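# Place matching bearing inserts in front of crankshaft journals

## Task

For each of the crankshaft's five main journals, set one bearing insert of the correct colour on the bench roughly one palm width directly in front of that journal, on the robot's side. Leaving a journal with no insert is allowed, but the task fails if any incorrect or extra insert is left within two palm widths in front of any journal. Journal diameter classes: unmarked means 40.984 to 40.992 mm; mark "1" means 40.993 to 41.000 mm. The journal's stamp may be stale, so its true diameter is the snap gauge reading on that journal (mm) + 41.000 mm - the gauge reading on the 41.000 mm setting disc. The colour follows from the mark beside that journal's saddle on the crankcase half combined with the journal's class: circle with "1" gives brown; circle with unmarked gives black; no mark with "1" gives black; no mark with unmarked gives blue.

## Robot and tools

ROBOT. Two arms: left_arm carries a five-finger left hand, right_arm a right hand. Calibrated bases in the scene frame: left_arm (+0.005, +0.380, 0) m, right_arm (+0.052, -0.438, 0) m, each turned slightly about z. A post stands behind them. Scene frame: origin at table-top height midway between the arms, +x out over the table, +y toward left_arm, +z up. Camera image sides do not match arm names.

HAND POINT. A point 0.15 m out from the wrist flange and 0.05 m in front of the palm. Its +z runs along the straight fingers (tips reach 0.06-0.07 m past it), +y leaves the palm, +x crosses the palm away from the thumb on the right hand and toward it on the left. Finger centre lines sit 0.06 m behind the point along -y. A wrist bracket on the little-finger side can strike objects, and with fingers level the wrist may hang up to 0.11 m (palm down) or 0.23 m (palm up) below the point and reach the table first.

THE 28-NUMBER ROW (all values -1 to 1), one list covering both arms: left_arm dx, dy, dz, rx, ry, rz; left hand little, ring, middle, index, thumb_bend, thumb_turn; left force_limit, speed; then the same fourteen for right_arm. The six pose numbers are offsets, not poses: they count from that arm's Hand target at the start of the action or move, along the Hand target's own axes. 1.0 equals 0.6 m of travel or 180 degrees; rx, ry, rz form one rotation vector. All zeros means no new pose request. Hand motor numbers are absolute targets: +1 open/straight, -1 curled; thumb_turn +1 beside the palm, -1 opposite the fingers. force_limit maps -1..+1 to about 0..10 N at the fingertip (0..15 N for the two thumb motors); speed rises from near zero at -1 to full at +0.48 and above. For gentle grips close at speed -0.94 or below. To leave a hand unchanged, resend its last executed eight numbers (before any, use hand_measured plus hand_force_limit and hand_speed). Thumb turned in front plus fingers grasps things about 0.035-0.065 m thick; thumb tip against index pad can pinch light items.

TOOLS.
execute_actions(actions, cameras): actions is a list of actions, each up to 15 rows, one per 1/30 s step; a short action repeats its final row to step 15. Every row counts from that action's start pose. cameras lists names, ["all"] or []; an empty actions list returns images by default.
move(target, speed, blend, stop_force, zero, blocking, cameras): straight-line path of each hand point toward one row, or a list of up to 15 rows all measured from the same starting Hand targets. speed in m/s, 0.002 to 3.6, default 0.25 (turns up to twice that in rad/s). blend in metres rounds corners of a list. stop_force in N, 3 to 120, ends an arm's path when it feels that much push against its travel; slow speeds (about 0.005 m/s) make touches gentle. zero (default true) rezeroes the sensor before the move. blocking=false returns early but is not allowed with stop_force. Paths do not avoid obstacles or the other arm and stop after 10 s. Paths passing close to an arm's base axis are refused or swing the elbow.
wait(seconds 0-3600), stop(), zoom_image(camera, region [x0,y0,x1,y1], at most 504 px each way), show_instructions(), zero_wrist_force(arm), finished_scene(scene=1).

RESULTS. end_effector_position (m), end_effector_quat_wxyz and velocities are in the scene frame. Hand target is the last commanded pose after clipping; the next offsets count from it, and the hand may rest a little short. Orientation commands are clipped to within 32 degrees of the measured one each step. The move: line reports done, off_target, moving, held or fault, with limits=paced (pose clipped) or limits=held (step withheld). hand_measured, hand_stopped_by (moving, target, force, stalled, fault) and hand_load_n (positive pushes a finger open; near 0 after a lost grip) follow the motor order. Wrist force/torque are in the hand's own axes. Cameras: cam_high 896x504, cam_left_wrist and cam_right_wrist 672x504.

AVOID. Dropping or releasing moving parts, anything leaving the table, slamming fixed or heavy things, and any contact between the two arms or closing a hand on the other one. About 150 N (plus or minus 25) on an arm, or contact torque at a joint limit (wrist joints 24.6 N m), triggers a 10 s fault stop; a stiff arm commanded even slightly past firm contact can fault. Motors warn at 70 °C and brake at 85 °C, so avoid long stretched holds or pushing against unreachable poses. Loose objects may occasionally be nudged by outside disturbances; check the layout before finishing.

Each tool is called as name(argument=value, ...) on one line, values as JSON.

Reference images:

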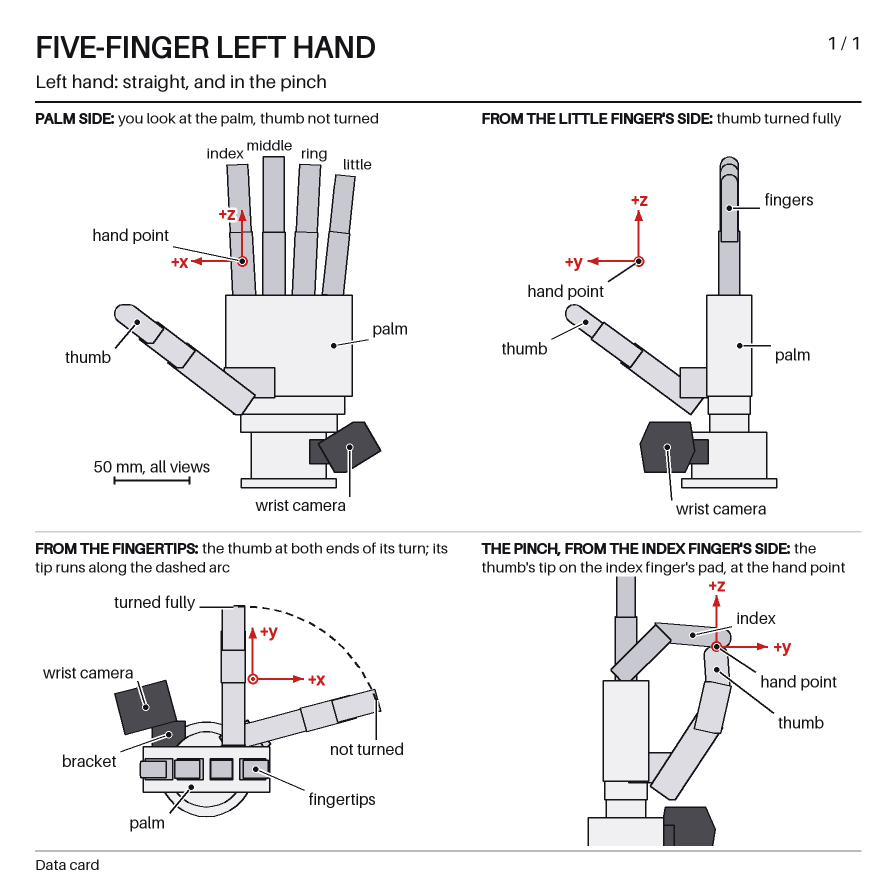

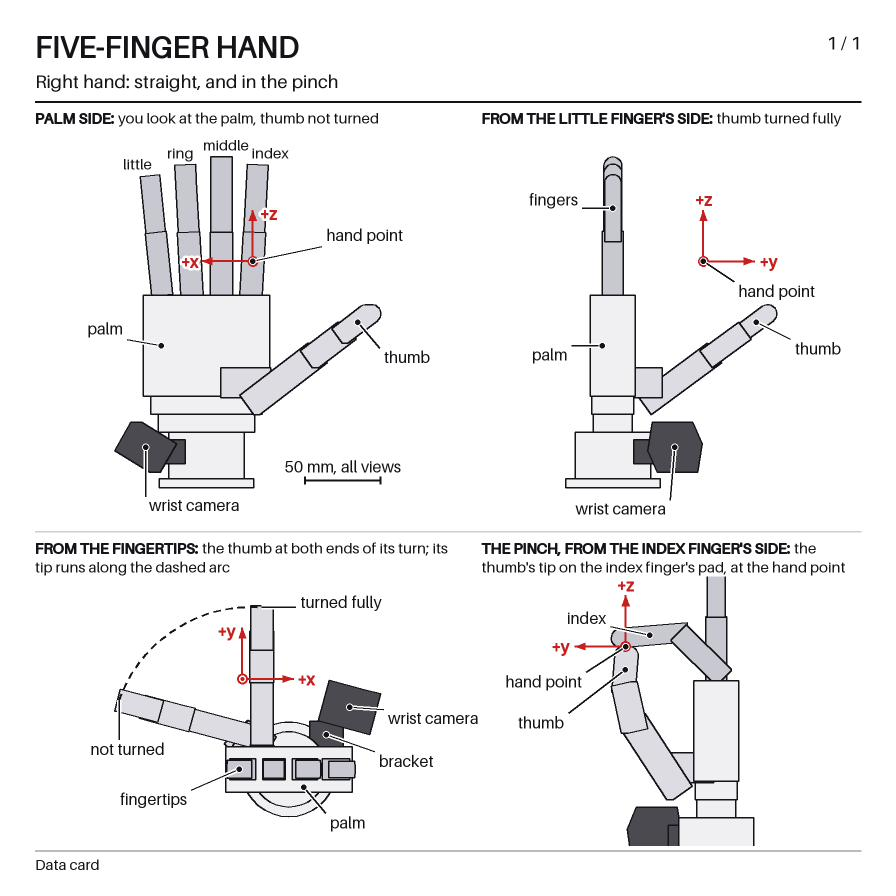

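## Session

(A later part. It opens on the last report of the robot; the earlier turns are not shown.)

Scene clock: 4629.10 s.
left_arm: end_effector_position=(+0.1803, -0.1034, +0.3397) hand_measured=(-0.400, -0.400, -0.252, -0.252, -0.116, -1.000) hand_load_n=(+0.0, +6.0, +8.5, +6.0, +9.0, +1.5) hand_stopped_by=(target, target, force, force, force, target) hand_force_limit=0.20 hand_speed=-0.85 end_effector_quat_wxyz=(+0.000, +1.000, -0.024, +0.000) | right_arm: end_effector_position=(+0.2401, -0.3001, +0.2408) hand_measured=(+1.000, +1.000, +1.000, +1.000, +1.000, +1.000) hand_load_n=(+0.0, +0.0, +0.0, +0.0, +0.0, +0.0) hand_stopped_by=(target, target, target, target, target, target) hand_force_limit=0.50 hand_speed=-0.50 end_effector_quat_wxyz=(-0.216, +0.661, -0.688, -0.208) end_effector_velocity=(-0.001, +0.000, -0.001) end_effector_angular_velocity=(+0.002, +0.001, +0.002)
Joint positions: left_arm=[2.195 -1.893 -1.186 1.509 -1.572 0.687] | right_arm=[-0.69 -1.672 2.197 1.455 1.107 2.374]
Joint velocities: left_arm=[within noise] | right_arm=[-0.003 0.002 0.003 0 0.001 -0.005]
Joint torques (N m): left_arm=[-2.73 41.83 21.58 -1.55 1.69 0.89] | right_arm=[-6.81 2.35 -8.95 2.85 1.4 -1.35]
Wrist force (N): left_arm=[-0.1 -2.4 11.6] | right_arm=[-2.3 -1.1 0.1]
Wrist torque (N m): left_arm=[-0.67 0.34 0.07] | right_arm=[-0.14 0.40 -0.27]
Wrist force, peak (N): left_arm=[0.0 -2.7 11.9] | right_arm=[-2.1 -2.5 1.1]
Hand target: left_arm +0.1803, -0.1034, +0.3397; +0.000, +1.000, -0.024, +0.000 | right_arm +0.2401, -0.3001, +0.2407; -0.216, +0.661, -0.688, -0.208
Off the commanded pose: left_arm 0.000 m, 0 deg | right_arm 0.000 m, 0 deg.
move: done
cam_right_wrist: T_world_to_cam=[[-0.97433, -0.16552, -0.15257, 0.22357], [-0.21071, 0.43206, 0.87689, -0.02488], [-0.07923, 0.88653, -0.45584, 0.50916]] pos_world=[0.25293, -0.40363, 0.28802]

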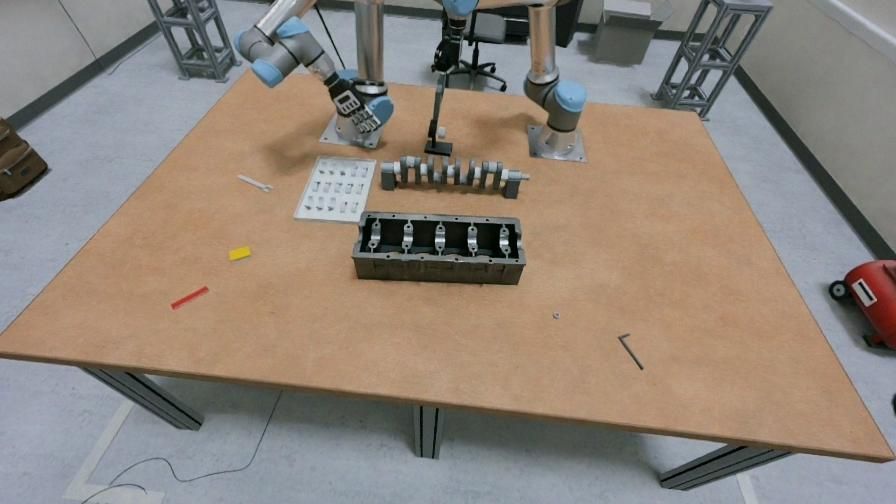

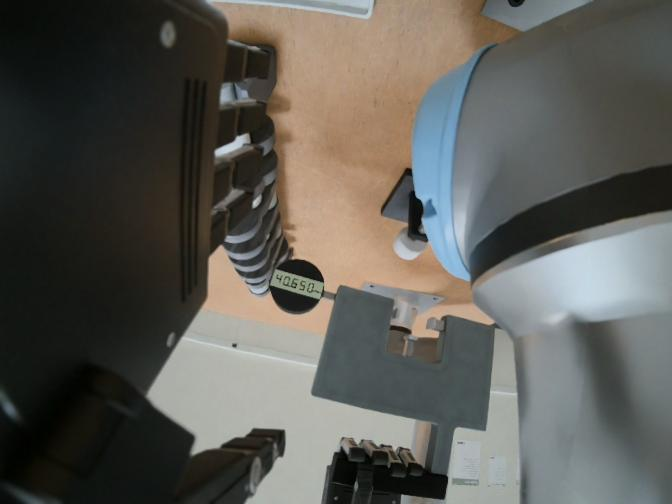

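move(target=[0,0,0,0,0,0,-0.4,-0.4,-0.4,-0.4,-0.25,-1,0.2,-0.85,-0.0751,-0.1641,0.0116,-0.0796,0,-0.1139,1,1,1,1,1,1,0.5,-0.5], speed=0.15, cameras=["cam_right_wrist"])

Scene clock: 4666.47 s.
left_arm: end_effector_position=(+0.1803, -0.1034, +0.3397) hand_measured=(-0.400, -0.400, -0.252, -0.252, -0.116, -1.000) hand_load_n=(+0.0, +6.0, +8.5, +6.5, +9.0, +1.5) hand_stopped_by=(target, target, force, force, force, target) hand_force_limit=0.20 hand_speed=-0.85 end_effector_quat_wxyz=(+0.000, +1.000, -0.024, +0.000) | right_arm: end_effector_position=(+0.3401, -0.2631, +0.2606) hand_measured=(+1.000, +1.000, +1.000, +1.000, +1.000, +1.000) hand_load_n=(+0.0, +0.0, +0.0, +0.0, +0.0, +0.0) hand_stopped_by=(target, target, target, target, target, target) hand_force_limit=0.50 hand_speed=-0.50 end_effector_quat_wxyz=(-0.165, +0.794, -0.528, -0.251)
Joint positions: left_arm=[2.195 -1.893 -1.186 1.509 -1.572 0.687] | right_arm=[-0.205 -1.276 1.693 1.542 1.088 2.424]
Joint torques (N m): left_arm=[3.53 41.59 15.21 -0.83 1.85 1.18] | right_arm=[7 -26.49 -21.31 2.62 -2.7 0.45]
Wrist force (N): left_arm=[0.4 -2.5 11.4] | right_arm=[-2.1 -0.6 0.3]
Wrist torque (N m): left_arm=[-0.67 0.26 0.10] | right_arm=[-0.08 0.42 -0.23]
Wrist force, peak (N): left_arm=[0.2 -2.7 11.9] | right_arm=[-2.4 -1.7 0.5]
Hand target: left_arm +0.1803, -0.1034, +0.3397; +0.000, +1.000, -0.024, +0.000 | right_arm +0.3401, -0.2630, +0.2606; -0.165, +0.794, -0.528, -0.251
Off the commanded pose: left_arm 0.000 m, 0 deg | right_arm 0.000 m, 0 deg.
move: done
cam_right_wrist: T_world_to_cam=[[-0.81314, -0.56176, -0.15242, 0.17108], [-0.37301, 0.30189, 0.87734, -0.0163], [-0.44684, 0.77025, -0.45503, 0.58754]] pos_world=[0.39557, -0.35153, 0.30773]

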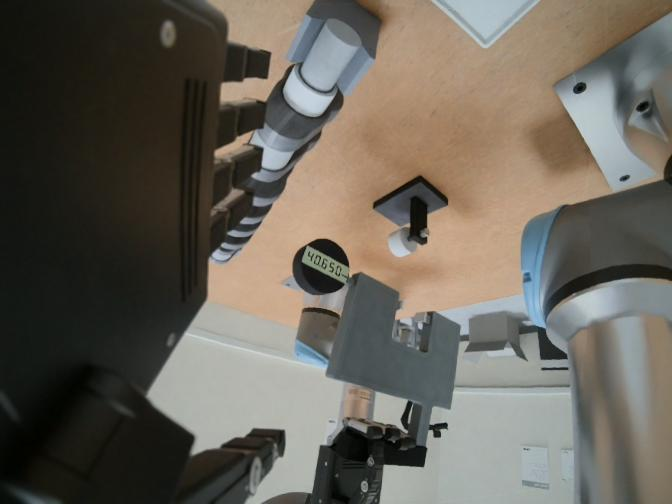

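zoom_image(camera="cam_right_wrist", region=[280, 160, 500, 460])

Scaled by 1.680 from the camera's image (finer frame: 960x720).

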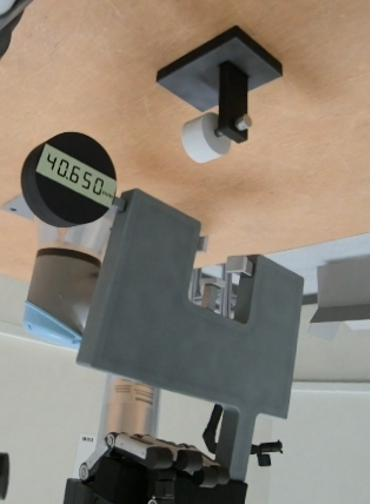

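zoom_image(camera="cam_right_wrist", region=[290, 230, 480, 430])

Scaled by 2.520 from the camera's image (finer frame: 960x720).

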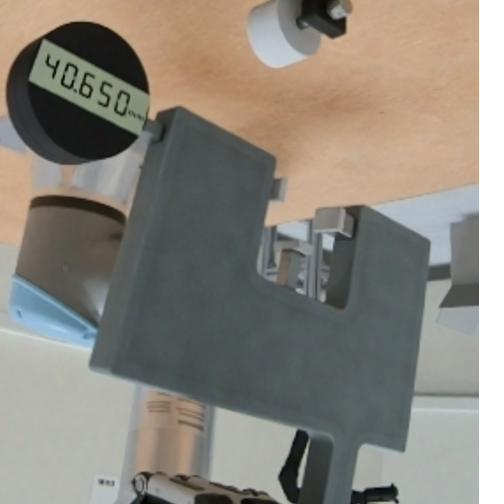

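zoom_image(camera="cam_right_wrist", region=[360, 160, 470, 270])

Scaled by 4.582 from the camera's image (finer frame: 960x720).

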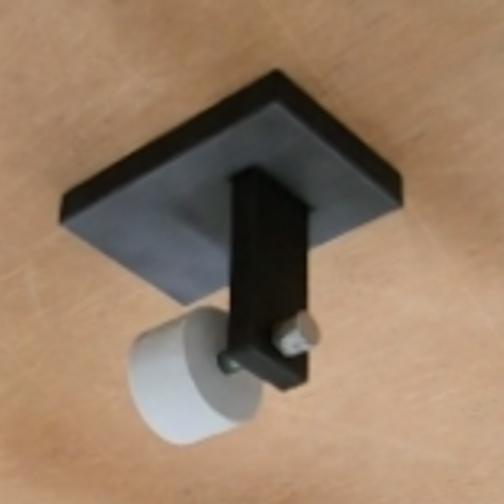

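move(target=[-0.0047,0.003,0.0803,0.027,0.0237,0.0194,-0.4,-0.4,-0.4,-0.4,-0.25,-1,0.2,-0.85,0,0,0,0,0,0,1,1,1,1,1,1,0.5,-0.5], speed=0.05, cameras=["cam_right_wrist"])

zoom_image(camera="cam_right_wrist", region=[290, 190, 480, 380])

Scene clock: 4816.47 s.
left_arm: end_effector_position=(+0.1775, -0.1051, +0.2913) hand_measured=(-0.400, -0.400, -0.252, -0.252, -0.116, -1.000) hand_load_n=(+0.0, +6.0, +8.5, +6.5, +9.0, +1.5) hand_stopped_by=(target, target, force, force, force, target) hand_force_limit=0.20 hand_speed=-0.85 end_effector_quat_wxyz=(-0.042, +0.997, -0.055, +0.039) end_effector_velocity=(-0.001, +0.000, +0.003) end_effector_angular_velocity=(-0.002, +0.008, +0.002) | right_arm: end_effector_position=(+0.3401, -0.2630, +0.2606) hand_measured=(+1.000, +1.000, +1.000, +1.000, +1.000, +1.000) hand_load_n=(+0.0, +0.0, +0.0, +0.0, +0.0, +0.0) hand_stopped_by=(target, target, target, target, target, target) hand_force_limit=0.50 hand_speed=-0.50 end_effector_quat_wxyz=(-0.165, +0.794, -0.528, -0.251)
Joint positions: left_arm=[2.132 -1.927 -1.266 1.6 -1.683 0.684] | right_arm=[-0.205 -1.276 1.693 1.542 1.088 2.424]
Joint velocities: left_arm=[0.003 0.002 0.005 -0.009 0.008 0] | right_arm=[within noise]
Joint torques (N m): left_arm=[6.44 41.2 27.47 -6.19 2 -1.64] | right_arm=[6.48 -16.11 -20.15 3.79 -2.72 -1.11]
Wrist force (N): left_arm=[-1.4 -0.7 11.4] | right_arm=[-2.1 -0.8 0.5]
Wrist torque (N m): left_arm=[-0.53 0.41 0.07] | right_arm=[-0.12 0.41 -0.23]
Wrist force, peak (N): left_arm=[0.3 -2.3 12.0] | right_arm=[-2.5 -0.7 0.5]
Hand target: left_arm +0.1775, -0.1051, +0.2915; -0.042, +0.997, -0.055, +0.039 | right_arm +0.3401, -0.2630, +0.2606; -0.165, +0.794, -0.528, -0.251
Off the commanded pose: left_arm 0.000 m, 0 deg | right_arm 0.000 m, 0 deg.
move: done
cam_right_wrist: T_world_to_cam=[[-0.81306, -0.56185, -0.15251, 0.17106], [-0.37307, 0.30172, 0.87737, -0.01644], [-0.44694, 0.77025, -0.45493, 0.5876]] pos_world=[0.39557, -0.35153, 0.30783]

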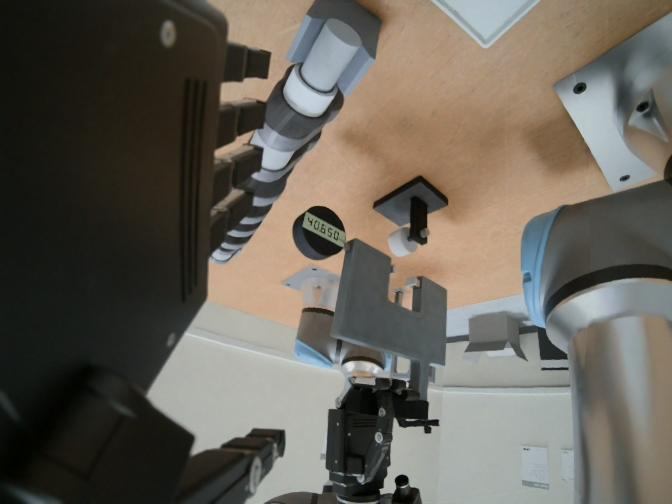

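Scaled by 2.653 from the camera's image (finer frame: 960x720).

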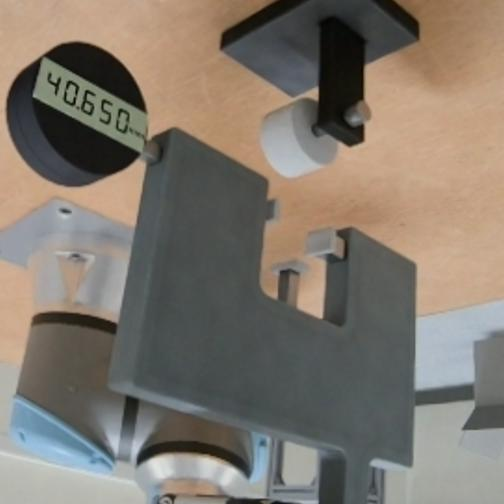

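move(target=[0,0,0,0,0,-0.0078,-0.4,-0.4,-0.4,-0.4,-0.25,-1,0.2,-0.85,-0.0892,-0.0822,0.112,-0.1267,0,-0.1822,1,1,1,1,1,1,0.5,-0.5], speed=0.12, cameras=["cam_right_wrist"])

zoom_image(camera="cam_right_wrist", region=[260, 130, 500, 370])

Scene clock: 4874.60 s.
left_arm: end_effector_position=(+0.1775, -0.1051, +0.2915) hand_measured=(-0.400, -0.400, -0.252, -0.252, -0.116, -1.000) hand_load_n=(+0.0, +5.5, +8.0, +6.5, +9.0, +1.5) hand_stopped_by=(target, target, force, force, force, target) hand_force_limit=0.20 hand_speed=-0.85 end_effector_quat_wxyz=(-0.041, +0.997, -0.045, +0.039) | right_arm: end_effector_position=(+0.3504, -0.1907, +0.2419) hand_measured=(+1.000, +1.000, +1.000, +1.000, +1.000, +1.000) hand_load_n=(+0.0, +0.0, +0.0, -0.5, +0.0, +0.0) hand_stopped_by=(target, target, target, target, target, target) hand_force_limit=0.50 hand_speed=-0.50 end_effector_quat_wxyz=(-0.095, +0.905, -0.301, -0.285)
Joint positions: left_arm=[2.129 -1.927 -1.266 1.6 -1.682 0.661] | right_arm=[0.147 -1.039 1.416 1.659 1.16 2.243]
Joint torques (N m): left_arm=[-6.67 27.24 27.3 -5.8 2.04 0.04] | right_arm=[5.73 -35.58 -22.62 2.68 -1.89 -1.07]
Wrist force (N): left_arm=[-1.3 -0.7 11.3] | right_arm=[-1.9 -1.2 0.1]
Wrist torque (N m): left_arm=[-0.51 0.39 0.07] | right_arm=[-0.15 0.38 -0.31]
Wrist force, peak (N): left_arm=[-1.4 -0.5 11.9] | right_arm=[-2.4 -2.2 0.9]
Hand target: left_arm +0.1775, -0.1051, +0.2915; -0.041, +0.997, -0.045, +0.039 | right_arm +0.3504, -0.1907, +0.2419; -0.095, +0.905, -0.301, -0.285 (not the last commanded pose)
Off the commanded pose: left_arm 0.000 m, 0 deg | right_arm 0.024 m, 10 deg.
move: held (right_arm; a check stopped the path); limits=held
pose unreachable (right arm): on one or more control steps of this call, first in action 0 (counted from 0), this arm could not follow its commanded pose, so it was not sent that pose on those steps. It may still have moved: this result reports where it is.
cause: moving toward the commanded pose would bring a part of the arm too close to another arm (a part of this arm just beyond joint 2 (shoulder lift) and a part of the left arm just beyond its joint 4 (wrist 1), along the way the arms are being sent, or toward where that arm still pushes).
cam_right_wrist: T_world_to_cam=[[-0.41703, -0.89575, -0.15401, 0.01516], [-0.47477, 0.0702, 0.87731, -0.02646], [-0.77504, 0.43898, -0.45455, 0.57964]] pos_world=[0.443, -0.23902, 0.28903]

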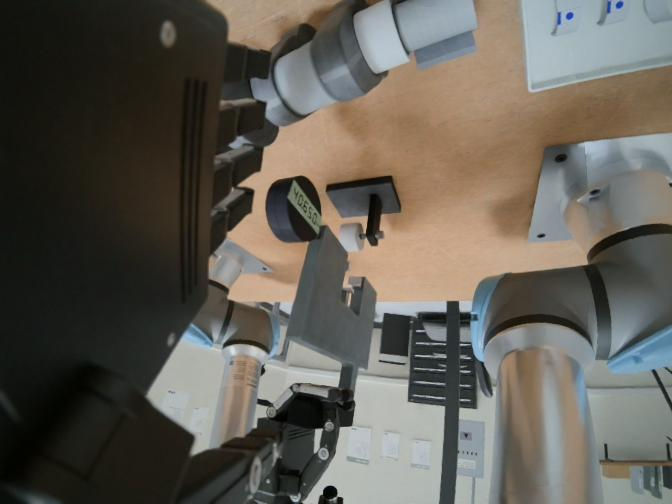

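Scaled by 2.100 from the camera's image (finer frame: 960x720).

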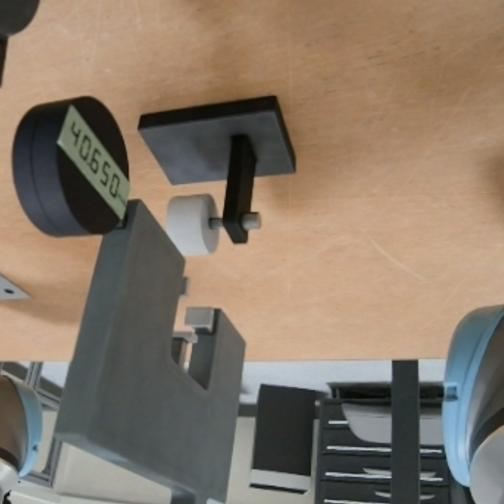

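move(target=[-0.0017,0.0047,0.0555,0.0083,0,0,-0.4,-0.4,-0.4,-0.4,-0.25,-1,0.2,-0.85,0.03,0.1068,-0.059,0.0965,0,0.1379,1,1,1,1,1,1,0.5,-0.5], speed=0.05, cameras=["cam_right_wrist"])

zoom_image(camera="cam_right_wrist", region=[290, 160, 480, 350])

Scene clock: 4980.87 s.
left_arm: end_effector_position=(+0.1789, -0.1052, +0.2580) hand_measured=(-0.400, -0.400, -0.252, -0.252, -0.116, -1.000) hand_load_n=(+0.0, +6.0, +8.0, +6.5, +9.0, +1.0) hand_stopped_by=(target, target, force, force, force, target) hand_force_limit=0.20 hand_speed=-0.85 end_effector_quat_wxyz=(-0.054, +0.997, -0.044, +0.040) | right_arm: end_effector_position=(+0.3400, -0.2630, +0.2607) hand_measured=(+1.000, +1.000, +1.000, +1.000, +1.000, +1.000) hand_load_n=(+0.0, +0.0, +0.0, +0.0, +0.0, +0.0) hand_stopped_by=(target, target, target, target, target, target) hand_force_limit=0.50 hand_speed=-0.50 end_effector_quat_wxyz=(-0.166, +0.795, -0.527, -0.250) end_effector_velocity=(+0.000, +0.001, +0.000) end_effector_angular_velocity=(+0.001, -0.003, +0.006)
Joint positions: left_arm=[2.122 -1.951 -1.32 1.657 -1.698 0.652] | right_arm=[-0.204 -1.277 1.693 1.542 1.087 2.422]
Joint velocities: left_arm=[within noise] | right_arm=[0.005 0.001 -0.003 0 -0.001 -0.003]
Joint torques (N m): left_arm=[-6.22 34.8 20.79 -1.76 -2.07 -1.56] | right_arm=[6.46 -15.09 -21.47 3.3 -1.24 -1.32]
Wrist force (N): left_arm=[-1.3 -0.3 10.9] | right_arm=[-2.2 -0.8 0.5]
Wrist torque (N m): left_arm=[-0.47 0.38 0.06] | right_arm=[-0.12 0.41 -0.29]
Wrist force, peak (N): left_arm=[-1.3 -0.8 11.9] | right_arm=[-2.2 -1.4 0.5]
Hand target: left_arm +0.1789, -0.1052, +0.2581; -0.054, +0.997, -0.044, +0.040 | right_arm +0.3401, -0.2630, +0.2607; -0.166, +0.795, -0.527, -0.250
Off the commanded pose: left_arm 0.000 m, 0 deg | right_arm 0.000 m, 0 deg.
move: done
cam_right_wrist: T_world_to_cam=[[-0.81189, -0.56306, -0.15427, 0.17083], [-0.37489, 0.30025, 0.8771, -0.01621], [-0.44754, 0.76994, -0.45486, 0.58755]] pos_world=[0.39557, -0.35133, 0.30783]

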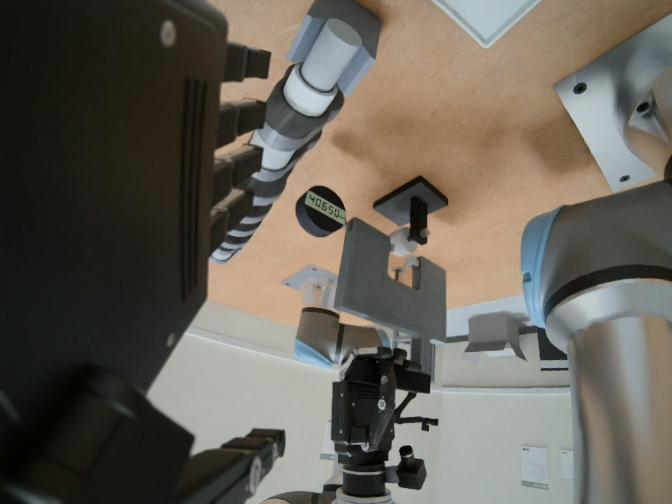

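Scaled by 2.653 from the camera's image (finer frame: 960x720).

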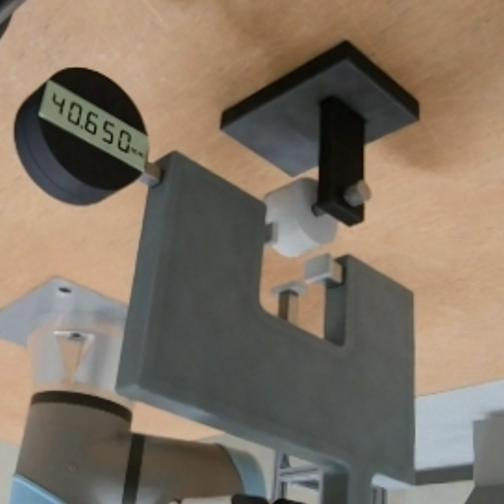

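move(target=[-0.0016,0.0031,0.0364,0,0,0,-0.4,-0.4,-0.4,-0.4,-0.25,-1,0.2,-0.85,0,0,0,0,0,0,1,1,1,1,1,1,0.5,-0.5], speed=0.01, stop_force=5, cameras=["cam_right_wrist"])

zoom_image(camera="cam_right_wrist", region=[290, 150, 480, 340])

Scene clock: 5005.77 s.
left_arm: end_effector_position=(+0.1797, -0.1046, +0.2361) hand_measured=(-0.400, -0.400, -0.252, -0.252, -0.116, -1.000) hand_load_n=(+0.0, +1.0, +8.5, +7.0, +9.0, +1.0) hand_stopped_by=(target, target, force, force, force, target) hand_force_limit=0.20 hand_speed=-0.85 end_effector_quat_wxyz=(-0.054, +0.997, -0.044, +0.040) | right_arm: end_effector_position=(+0.3401, -0.2630, +0.2607) hand_measured=(+1.000, +1.000, +1.000, +1.000, +1.000, +1.000) hand_load_n=(+0.0, +0.0, +0.0, +0.0, +0.0, +0.0) hand_stopped_by=(target, target, target, target, target, target) hand_force_limit=0.50 hand_speed=-0.50 end_effector_quat_wxyz=(-0.166, +0.795, -0.527, -0.250)
Joint positions: left_arm=[2.124 -1.959 -1.366 1.711 -1.698 0.654] | right_arm=[-0.204 -1.276 1.693 1.542 1.087 2.421]
Joint torques (N m): left_arm=[3.92 41.41 27.24 -5.77 -2.77 1.31] | right_arm=[6.35 -14.96 -21.5 4.27 1.29 -1.17]
Wrist force (N): left_arm=[-3.3 -0.1 11.2] | right_arm=[-2.2 -0.7 0.5]
Wrist torque (N m): left_arm=[-0.51 0.28 -0.17] | right_arm=[-0.11 0.42 -0.27]
Wrist force, peak (N): left_arm=[-3.3 -0.2 11.7] | right_arm=[-2.5 -0.8 0.4]
Hand target: left_arm +0.1797, -0.1046, +0.2361; -0.054, +0.997, -0.044, +0.040 | right_arm +0.3401, -0.2630, +0.2607; -0.166, +0.795, -0.527, -0.250
Off the commanded pose: left_arm 0.000 m, 0 deg | right_arm 0.000 m, 0 deg.
move: done
cam_right_wrist: T_world_to_cam=[[-0.81176, -0.56329, -0.15415, 0.17074], [-0.37483, 0.30011, 0.87718, -0.01627], [-0.44784, 0.76983, -0.45475, 0.58764]] pos_world=[0.39567, -0.35133, 0.30783]

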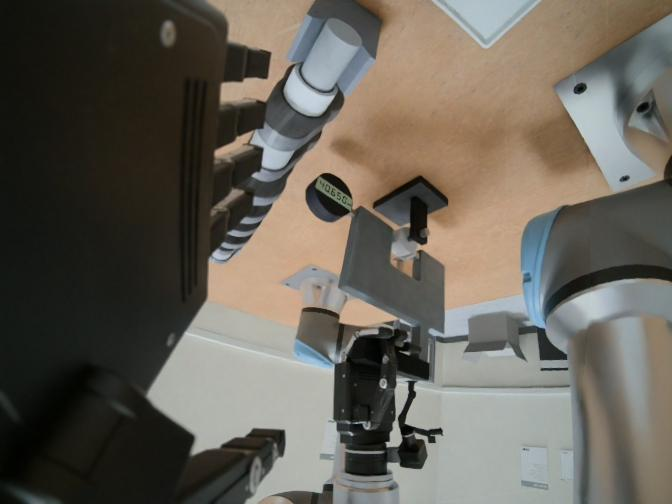

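Scaled by 2.653 from the camera's image (finer frame: 960x720).

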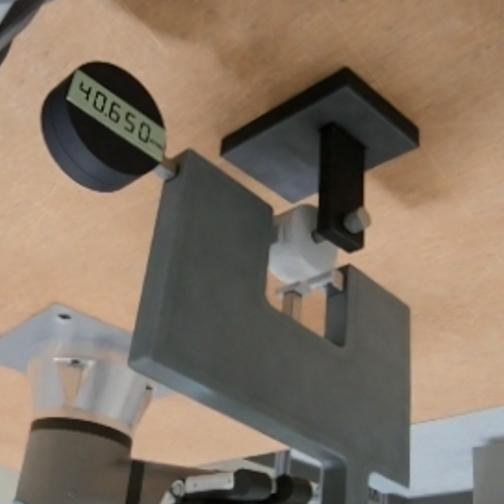

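move(target=[0.0089,-0.0039,-0.0292,0,0,0,-0.4,-0.4,-0.4,-0.4,-0.25,-1,0.2,-0.85,0,0,0,0,0,0,1,1,1,1,1,1,0.5,-0.5], speed=0.02, cameras=["cam_right_wrist"])

zoom_image(camera="cam_right_wrist", region=[290, 150, 480, 340])

Scene clock: 5026.13 s.
left_arm: end_effector_position=(+0.1837, -0.1046, +0.2543) hand_measured=(-0.400, -0.400, -0.252, -0.252, -0.116, -1.000) hand_load_n=(+0.0, +4.5, +8.5, +6.5, +9.5, +1.0) hand_stopped_by=(target, target, force, force, force, target) hand_force_limit=0.20 hand_speed=-0.85 end_effector_quat_wxyz=(-0.054, +0.997, -0.044, +0.040) | right_arm: end_effector_position=(+0.3401, -0.2630, +0.2607) hand_measured=(+1.000, +1.000, +1.000, +1.000, +1.000, +1.000) hand_load_n=(+0.0, +0.0, +0.0, +0.0, +0.0, +0.0) hand_stopped_by=(target, target, target, target, target, target) hand_force_limit=0.50 hand_speed=-0.50 end_effector_quat_wxyz=(-0.166, +0.795, -0.527, -0.250)
Joint positions: left_arm=[2.132 -1.955 -1.325 1.666 -1.698 0.662] | right_arm=[-0.204 -1.276 1.693 1.542 1.087 2.421]
Joint torques (N m): left_arm=[-3.11 38.61 12.35 -0.37 -2.38 0.42] | right_arm=[5.73 -14.75 -22.23 4.31 1.23 -0.9]
Wrist force (N): left_arm=[-0.7 -0.3 11.0] | right_arm=[-2.3 -0.9 0.5]
Wrist torque (N m): left_arm=[-0.49 0.24 -0.06] | right_arm=[-0.13 0.43 -0.29]
Wrist force, peak (N): left_arm=[-3.9 0.0 11.9] | right_arm=[-2.4 -0.9 0.6]
Hand target: left_arm +0.1837, -0.1046, +0.2542; -0.054, +0.997, -0.044, +0.040 | right_arm +0.3401, -0.2630, +0.2607; -0.166, +0.795, -0.527, -0.250
Off the commanded pose: left_arm 0.000 m, 0 deg | right_arm 0.000 m, 0 deg.
move: done
cam_right_wrist: T_world_to_cam=[[-0.81176, -0.56329, -0.15415, 0.17074], [-0.37483, 0.30011, 0.87718, -0.01627], [-0.44784, 0.76983, -0.45475, 0.58764]] pos_world=[0.39567, -0.35133, 0.30783]

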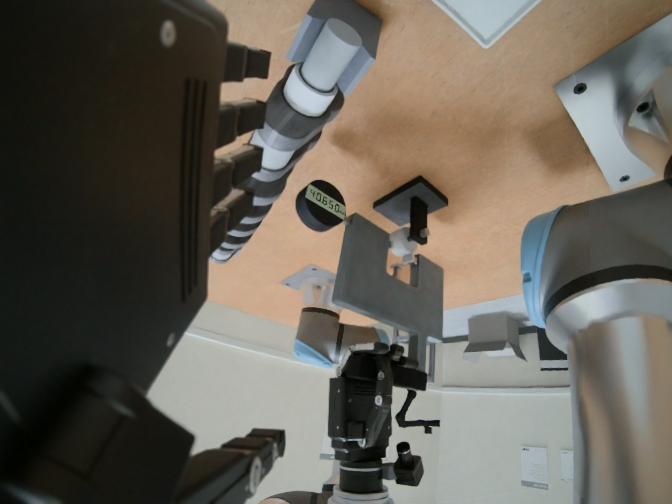

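Scaled by 2.653 from the camera's image (finer frame: 960x720).

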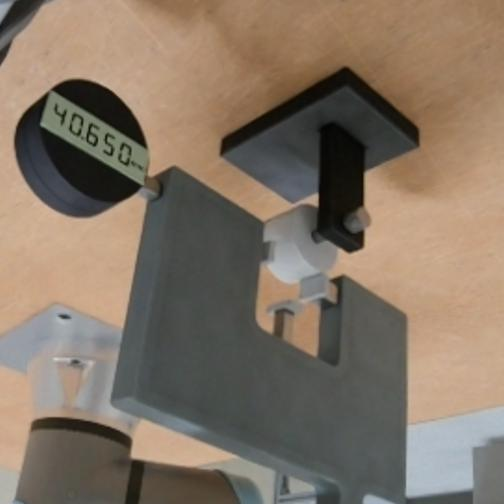

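move(target=[-0.005,0.005,0.0428,0,0,0,-0.4,-0.4,-0.4,-0.4,-0.25,-1,0.2,-0.85,0,0,0,0,0,0,1,1,1,1,1,1,0.5,-0.5], speed=0.008, stop_force=4, cameras=["cam_right_wrist"])

zoom_image(camera="cam_right_wrist", region=[290, 150, 480, 340])

Scene clock: 5051.93 s.
left_arm: end_effector_position=(+0.1829, -0.1046, +0.2346) hand_measured=(-0.400, -0.400, -0.252, -0.252, -0.116, -1.000) hand_load_n=(+0.0, +0.0, +8.5, +7.0, +9.0, +1.0) hand_stopped_by=(target, target, force, force, force, target) hand_force_limit=0.20 hand_speed=-0.85 end_effector_quat_wxyz=(-0.054, +0.997, -0.044, +0.040) | right_arm: end_effector_position=(+0.3401, -0.2630, +0.2607) hand_measured=(+1.000, +1.000, +1.000, +1.000, +1.000, +1.000) hand_load_n=(+0.0, +0.0, +0.0, +0.0, +0.0, -0.5) hand_stopped_by=(target, target, target, target, target, target) hand_force_limit=0.50 hand_speed=-0.50 end_effector_quat_wxyz=(-0.166, +0.795, -0.527, -0.250)
Joint positions: left_arm=[2.13 -1.962 -1.366 1.714 -1.698 0.66] | right_arm=[-0.204 -1.276 1.693 1.542 1.087 2.421]
Joint torques (N m): left_arm=[-2.76 41.98 26.48 -5.7 0.92 0.86] | right_arm=[5.23 -15.27 -21.71 4.28 1.19 -0.69]
Wrist force (N): left_arm=[-0.7 -0.7 8.2] | right_arm=[-2.2 -0.7 0.4]
Wrist torque (N m): left_arm=[-0.48 0.12 0.04] | right_arm=[-0.10 0.42 -0.27]
Wrist force, peak (N): left_arm=[-0.9 -0.5 11.4] | right_arm=[-2.4 -0.8 0.5]
Hand target: left_arm +0.1829, -0.1046, +0.2346; -0.054, +0.997, -0.044, +0.040 (not the last commanded pose) | right_arm +0.3401, -0.2630, +0.2607; -0.166, +0.795, -0.527, -0.250
Off the commanded pose: left_arm 0.006 m, 0 deg | right_arm 0.000 m, 0 deg.
move: contact (left_arm)
cam_right_wrist: T_world_to_cam=[[-0.81176, -0.56329, -0.15415, 0.17074], [-0.37483, 0.30011, 0.87718, -0.01627], [-0.44784, 0.76983, -0.45475, 0.58764]] pos_world=[0.39567, -0.35133, 0.30783]

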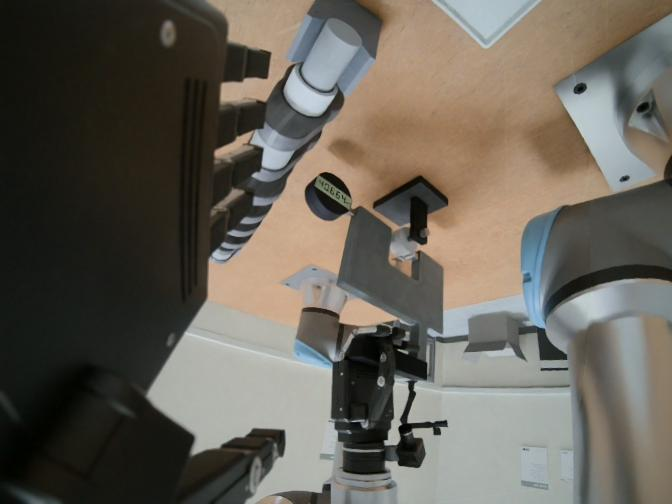

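Scaled by 2.653 from the camera's image (finer frame: 960x720).

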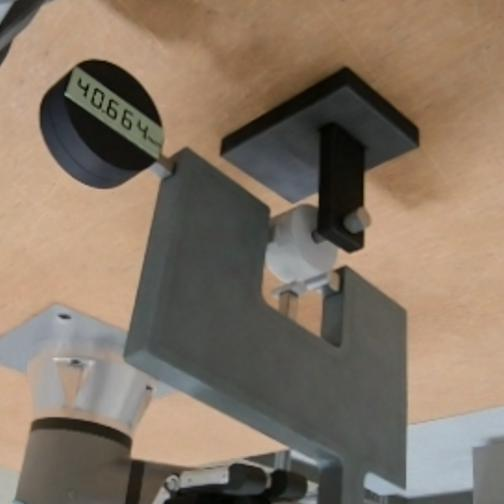

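move(target=[[0.0008,-0.0008,-0.0083,0,0,0,-0.4,-0.4,-0.4,-0.4,-0.25,-1,0.2,-0.85,0,0,0,0,0,0,1,1,1,1,1,1,0.5,-0.5],[0.005,-0.001,-0.008,0,0,0,-0.4,-0.4,-0.4,-0.4,-0.25,-1,0.2,-0.85,0,0,0,0,0,0,1,1,1,1,1,1,0.5,-0.5]], speed=0.01, cameras=[])

move(target=[-0.0016,0.0022,0.025,0,0,0,-0.4,-0.4,-0.4,-0.4,-0.25,-1,0.2,-0.85,0,0,0,0,0,0,1,1,1,1,1,1,0.5,-0.5], speed=0.008, stop_force=6, cameras=["cam_right_wrist"])

zoom_image(camera="cam_right_wrist", region=[290, 150, 480, 340])

Scene clock: 5071.40 s.
left_arm: end_effector_position=(+0.1856, -0.1049, +0.2397) hand_measured=(-0.400, -0.400, -0.252, -0.252, -0.116, -1.000) hand_load_n=(+0.0, +0.0, +8.5, +7.0, +9.5, +1.0) hand_stopped_by=(target, target, force, force, force, target) hand_force_limit=0.20 hand_speed=-0.85 end_effector_quat_wxyz=(-0.054, +0.997, -0.044, +0.040) | right_arm: end_effector_position=(+0.3401, -0.2630, +0.2607) hand_measured=(+1.000, +1.000, +1.000, +1.000, +1.000, +1.000) hand_load_n=(+0.0, +0.0, +0.0, +0.0, +0.0, +0.0) hand_stopped_by=(target, target, target, target, target, target) hand_force_limit=0.50 hand_speed=-0.50 end_effector_quat_wxyz=(-0.166, +0.795, -0.527, -0.250)
Joint positions: left_arm=[2.135 -1.962 -1.352 1.702 -1.698 0.665] | right_arm=[-0.204 -1.276 1.693 1.542 1.087 2.421]
Joint torques (N m): left_arm=[-4.75 33.16 20.44 -5.97 -2.94 -0.28] | right_arm=[4.92 -16 -21.91 4.3 0.9 -0.48]
Wrist force (N): left_arm=[-3.4 0.1 10.6] | right_arm=[-2.2 -0.8 0.4]
Wrist torque (N m): left_arm=[-0.51 0.20 -0.19] | right_arm=[-0.12 0.43 -0.28]
Wrist force, peak (N): left_arm=[-4.5 0.4 14.0] | right_arm=[-2.3 -0.9 0.5]
Hand target: left_arm +0.1855, -0.1048, +0.2397; -0.054, +0.997, -0.044, +0.040 | right_arm +0.3401, -0.2630, +0.2607; -0.166, +0.795, -0.527, -0.250
Off the commanded pose: left_arm 0.000 m, 0 deg | right_arm 0.000 m, 0 deg.
move: done

Scene clock: 5073.13 s.
left_arm: end_effector_position=(+0.1856, -0.1047, +0.2340) hand_measured=(-0.400, -0.400, -0.252, -0.252, -0.116, -1.000) hand_load_n=(+0.5, +0.0, +8.0, +7.0, +9.0, +1.5) hand_stopped_by=(target, target, force, force, force, target) hand_force_limit=0.20 hand_speed=-0.85 end_effector_quat_wxyz=(-0.054, +0.997, -0.044, +0.040) | right_arm: end_effector_position=(+0.3401, -0.2630, +0.2607) hand_measured=(+1.000, +1.000, +1.000, +1.000, +1.000, +1.000) hand_load_n=(+0.0, -0.5, +0.0, +0.0, +0.0, +0.0) hand_stopped_by=(target, target, target, target, target, target) hand_force_limit=0.50 hand_speed=-0.50 end_effector_quat_wxyz=(-0.166, +0.795, -0.527, -0.250)
Joint positions: left_arm=[2.135 -1.964 -1.364 1.715 -1.699 0.665] | right_arm=[-0.204 -1.276 1.693 1.542 1.087 2.421]
Joint torques (N m): left_arm=[-5.55 42.89 25.78 -5.64 0.24 -0.86] | right_arm=[5.27 -15.25 -21.36 4.23 1.08 -0.46]
Wrist force (N): left_arm=[-1.5 -0.4 8.8] | right_arm=[-2.2 -0.7 0.5]
Wrist torque (N m): left_arm=[-0.50 0.17 -0.21] | right_arm=[-0.10 0.42 -0.27]
Wrist force, peak (N): left_arm=[-2.8 0.1 10.7] | right_arm=[-2.4 -0.6 0.5]
Hand target: left_arm +0.1856, -0.1047, +0.2340; -0.054, +0.997, -0.044, +0.040 (not the last commanded pose) | right_arm +0.3401, -0.2630, +0.2607; -0.166, +0.795, -0.527, -0.250
Off the commanded pose: left_arm 0.009 m, 0 deg | right_arm 0.000 m, 0 deg.
move: contact (left_arm)
cam_right_wrist: T_world_to_cam=[[-0.81176, -0.56329, -0.15415, 0.17074], [-0.37483, 0.30011, 0.87718, -0.01627], [-0.44784, 0.76983, -0.45475, 0.58764]] pos_world=[0.39567, -0.35133, 0.30783]

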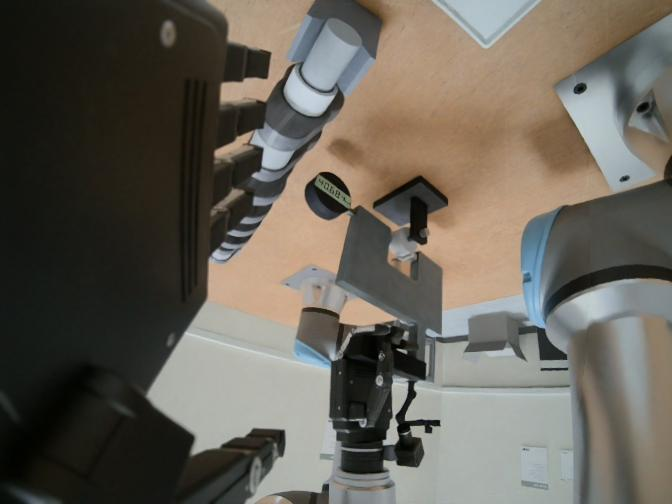

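Scaled by 2.653 from the camera's image (finer frame: 960x720).

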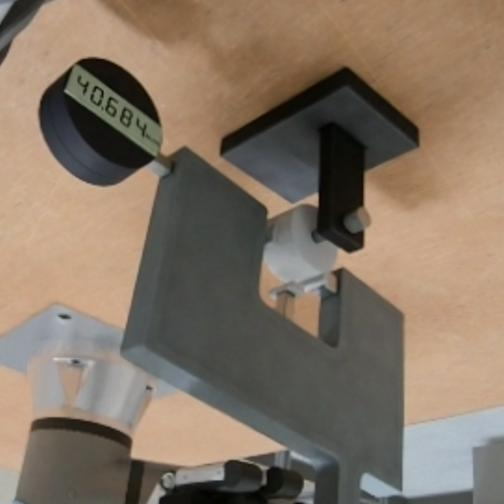

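zoom_image(camera="cam_right_wrist", region=[370, 205, 450, 285])

Scaled by 6.300 from the camera's image (finer frame: 960x720).

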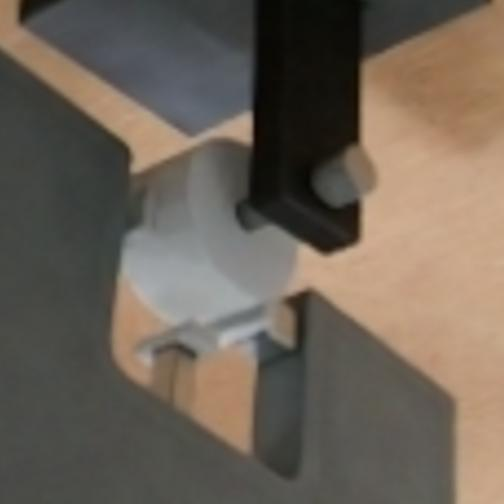

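move(target=[[0.0008,-0.0008,-0.0083,0,0,0,-0.4,-0.4,-0.4,-0.4,-0.25,-1,0.2,-0.85,0,0,0,0,0,0,1,1,1,1,1,1,0.5,-0.5],[-0.001,-0.0008,-0.0085,0,0,0,-0.4,-0.4,-0.4,-0.4,-0.25,-1,0.2,-0.85,0,0,0,0,0,0,1,1,1,1,1,1,0.5,-0.5]], speed=0.01, cameras=[])

move(target=[-0.0016,0.0022,0.029,0,0,0,-0.4,-0.4,-0.4,-0.4,-0.25,-1,0.2,-0.85,0,0,0,0,0,0,1,1,1,1,1,1,0.5,-0.5], speed=0.006, stop_force=9, cameras=["cam_right_wrist"])

zoom_image(camera="cam_right_wrist", region=[290, 150, 480, 340])

Scene clock: 5196.87 s.
left_arm: end_effector_position=(+0.1845, -0.1047, +0.2391) hand_measured=(-0.400, -0.400, -0.252, -0.252, -0.116, -1.000) hand_load_n=(+0.0, +0.5, +8.5, +7.0, +9.0, +1.0) hand_stopped_by=(target, target, force, force, force, target) hand_force_limit=0.20 hand_speed=-0.85 end_effector_quat_wxyz=(-0.054, +0.997, -0.044, +0.040) | right_arm: end_effector_position=(+0.3401, -0.2630, +0.2607) hand_measured=(+1.000, +1.000, +1.000, +1.000, +1.000, +1.000) hand_load_n=(+0.0, +0.0, +0.0, +0.0, +0.0, -0.5) hand_stopped_by=(target, target, target, target, target, target) hand_force_limit=0.50 hand_speed=-0.50 end_effector_quat_wxyz=(-0.166, +0.795, -0.527, -0.250)
Joint positions: left_arm=[2.133 -1.961 -1.355 1.703 -1.698 0.663] | right_arm=[-0.204 -1.276 1.693 1.542 1.087 2.421]
Joint torques (N m): left_arm=[3.62 37.55 16.29 -0.01 1.36 -0.65] | right_arm=[4.34 -16.13 -22.2 4.17 0.92 -0.31]
Wrist force (N): left_arm=[-2.4 -0.6 10.4] | right_arm=[-2.0 -0.7 0.4]
Wrist torque (N m): left_arm=[-0.55 0.17 0.05] | right_arm=[-0.09 0.40 -0.26]
Wrist force, peak (N): left_arm=[-5.0 -0.6 13.2] | right_arm=[-2.4 -0.8 0.4]
Hand target: left_arm +0.1846, -0.1047, +0.2391; -0.054, +0.997, -0.044, +0.040 | right_arm +0.3401, -0.2630, +0.2607; -0.166, +0.795, -0.527, -0.250
Off the commanded pose: left_arm 0.000 m, 0 deg | right_arm 0.000 m, 0 deg.
move: done

Scene clock: 5200.10 s.
left_arm: end_effector_position=(+0.1849, -0.1042, +0.2256) hand_measured=(-0.400, -0.400, -0.252, -0.252, -0.116, -1.000) hand_load_n=(+0.0, +0.5, +8.0, +6.5, +9.0, +1.5) hand_stopped_by=(target, target, force, force, force, target) hand_force_limit=0.20 hand_speed=-0.85 end_effector_quat_wxyz=(-0.054, +0.997, -0.044, +0.040) | right_arm: end_effector_position=(+0.3401, -0.2630, +0.2607) hand_measured=(+1.000, +1.000, +1.000, +1.000, +1.000, +1.000) hand_load_n=(+0.0, +0.0, +0.0, +0.0, +0.0, +0.0) hand_stopped_by=(target, target, target, target, target, target) hand_force_limit=0.50 hand_speed=-0.50 end_effector_quat_wxyz=(-0.166, +0.795, -0.527, -0.250)
Joint positions: left_arm=[2.134 -1.966 -1.383 1.736 -1.698 0.664] | right_arm=[-0.204 -1.276 1.693 1.542 1.087 2.421]
Joint torques (N m): left_arm=[-1.36 39.52 25.02 -5.56 -1.75 0.81] | right_arm=[4.04 -15.86 -22.4 4.27 0.85 -0.18]
Wrist force (N): left_arm=[1.6 -0.5 3.2] | right_arm=[-2.2 -0.7 0.4]
Wrist torque (N m): left_arm=[-0.27 -0.10 -0.08] | right_arm=[-0.10 0.42 -0.27]
Wrist force, peak (N): left_arm=[-2.9 -0.5 10.6] | right_arm=[-2.4 -0.8 0.4]
Hand target: left_arm +0.1849, -0.1042, +0.2256; -0.054, +0.997, -0.044, +0.040 (not the last commanded pose) | right_arm +0.3401, -0.2630, +0.2607; -0.166, +0.795, -0.527, -0.250
Off the commanded pose: left_arm 0.004 m, 0 deg | right_arm 0.000 m, 0 deg.
move: contact (left_arm)
cam_right_wrist: T_world_to_cam=[[-0.81176, -0.56329, -0.15415, 0.17074], [-0.37483, 0.30011, 0.87718, -0.01627], [-0.44784, 0.76983, -0.45475, 0.58764]] pos_world=[0.39567, -0.35133, 0.30783]

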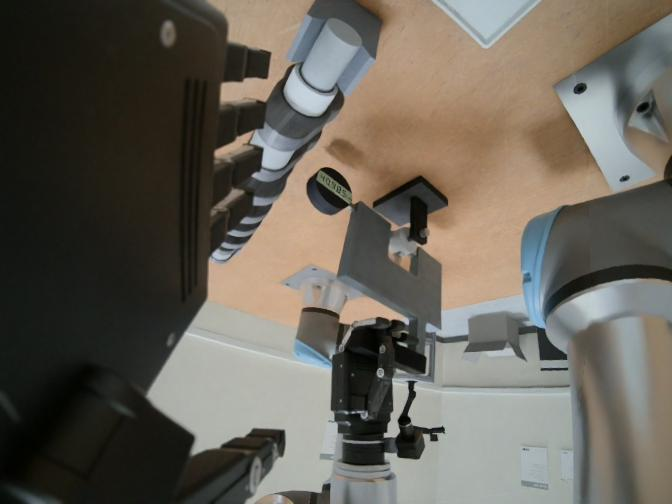

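Scaled by 2.653 from the camera's image (finer frame: 960x720).

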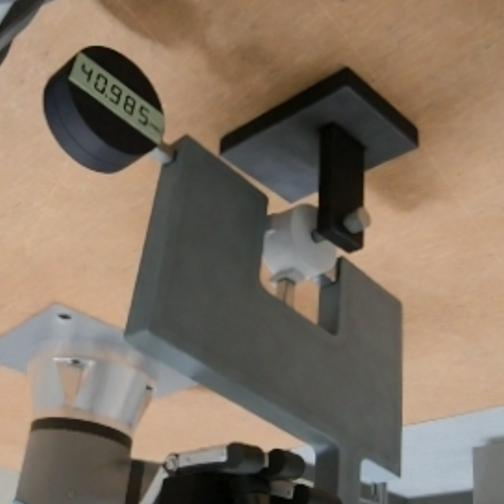

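zoom_image(camera="cam_right_wrist", region=[300, 160, 360, 220])

zoom_image(camera="cam_right_wrist", region=[370, 190, 450, 270])

Scaled by 8.400 from the camera's image (finer frame: 960x720).

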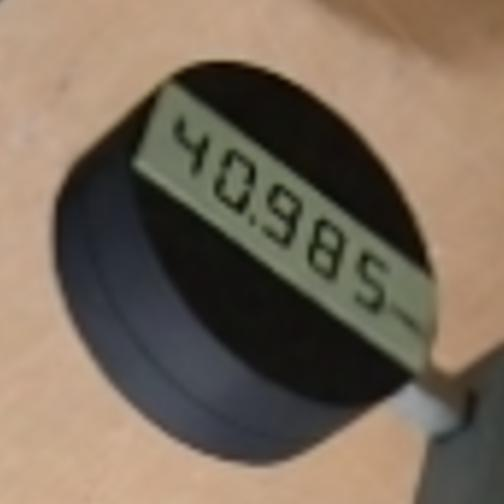

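Scaled by 6.300 from the camera's image (finer frame: 960x720).

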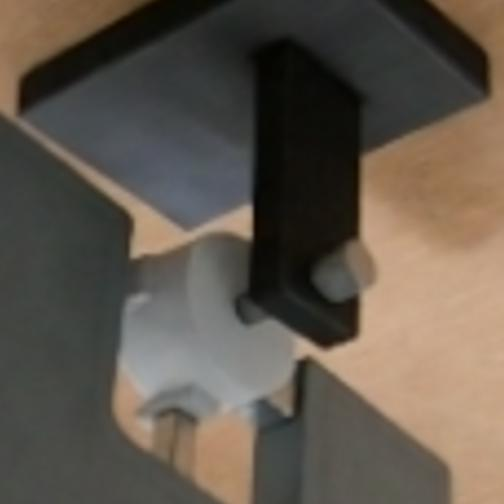

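move(target=[0,0,0.0025,0,0,0,-0.4,-0.4,-0.4,-0.4,-0.25,-1,0.2,-0.85,0,0,0,0,0,0,1,1,1,1,1,1,0.5,-0.5], speed=0.004, cameras=["cam_right_wrist"])

zoom_image(camera="cam_right_wrist", region=[300, 160, 360, 220])

Scene clock: 5211.97 s.
left_arm: end_effector_position=(+0.1850, -0.1041, +0.2241) hand_measured=(-0.400, -0.400, -0.252, -0.252, -0.116, -1.000) hand_load_n=(+0.0, +0.0, +8.5, +6.5, +9.0, +1.0) hand_stopped_by=(target, target, force, force, force, target) hand_force_limit=0.20 hand_speed=-0.85 end_effector_quat_wxyz=(-0.054, +0.997, -0.044, +0.040) | right_arm: end_effector_position=(+0.3401, -0.2630, +0.2607) hand_measured=(+1.000, +1.000, +1.000, +1.000, +1.000, +1.000) hand_load_n=(+0.0, +0.0, +0.0, +0.0, +0.0, +0.0) hand_stopped_by=(target, target, target, target, target, target) hand_force_limit=0.50 hand_speed=-0.50 end_effector_quat_wxyz=(-0.166, +0.795, -0.527, -0.250)
Joint positions: left_arm=[2.135 -1.967 -1.386 1.74 -1.698 0.665] | right_arm=[-0.204 -1.276 1.693 1.542 1.087 2.421]
Joint torques (N m): left_arm=[5.61 25.57 15.52 -0.58 -0.92 2.02] | right_arm=[3.79 -16.46 -20.98 4.27 0.82 -0.07]
Wrist force (N): left_arm=[0.4 -1.6 2.0] | right_arm=[-2.4 -0.8 0.6]
Wrist torque (N m): left_arm=[-0.28 0.02 -0.02] | right_arm=[-0.12 0.45 -0.29]
Wrist force, peak (N): left_arm=[1.3 -0.6 3.5] | right_arm=[-2.5 -0.6 0.6]
Hand target: left_arm +0.1850, -0.1041, +0.2241; -0.054, +0.997, -0.044, +0.040 | right_arm +0.3401, -0.2630, +0.2607; -0.166, +0.795, -0.527, -0.250
Off the commanded pose: left_arm 0.000 m, 0 deg | right_arm 0.000 m, 0 deg.
move: done
cam_right_wrist: T_world_to_cam=[[-0.81176, -0.56329, -0.15415, 0.17074], [-0.37483, 0.30011, 0.87718, -0.01627], [-0.44784, 0.76983, -0.45475, 0.58764]] pos_world=[0.39567, -0.35133, 0.30783]

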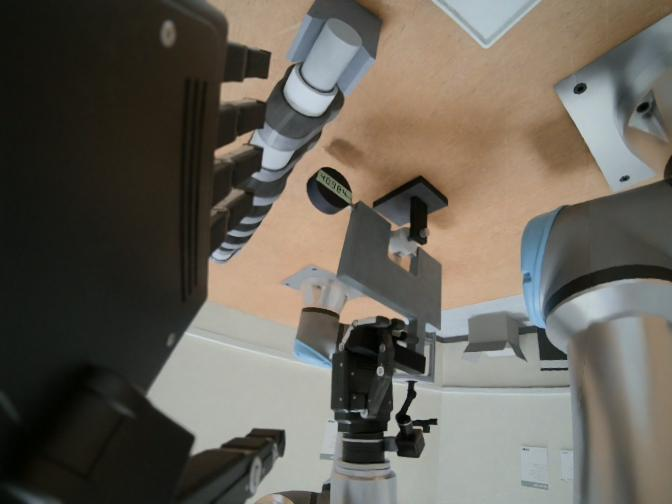

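Scaled by 8.400 from the camera's image (finer frame: 960x720).

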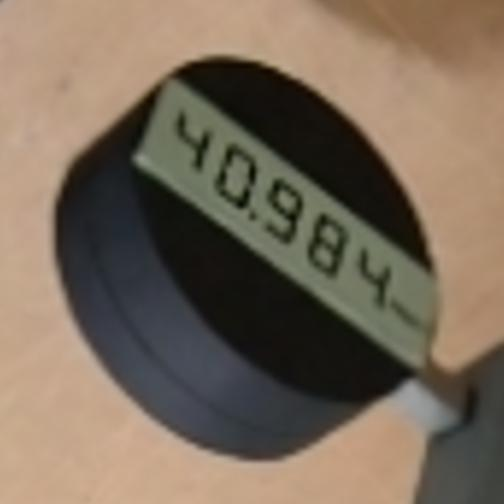

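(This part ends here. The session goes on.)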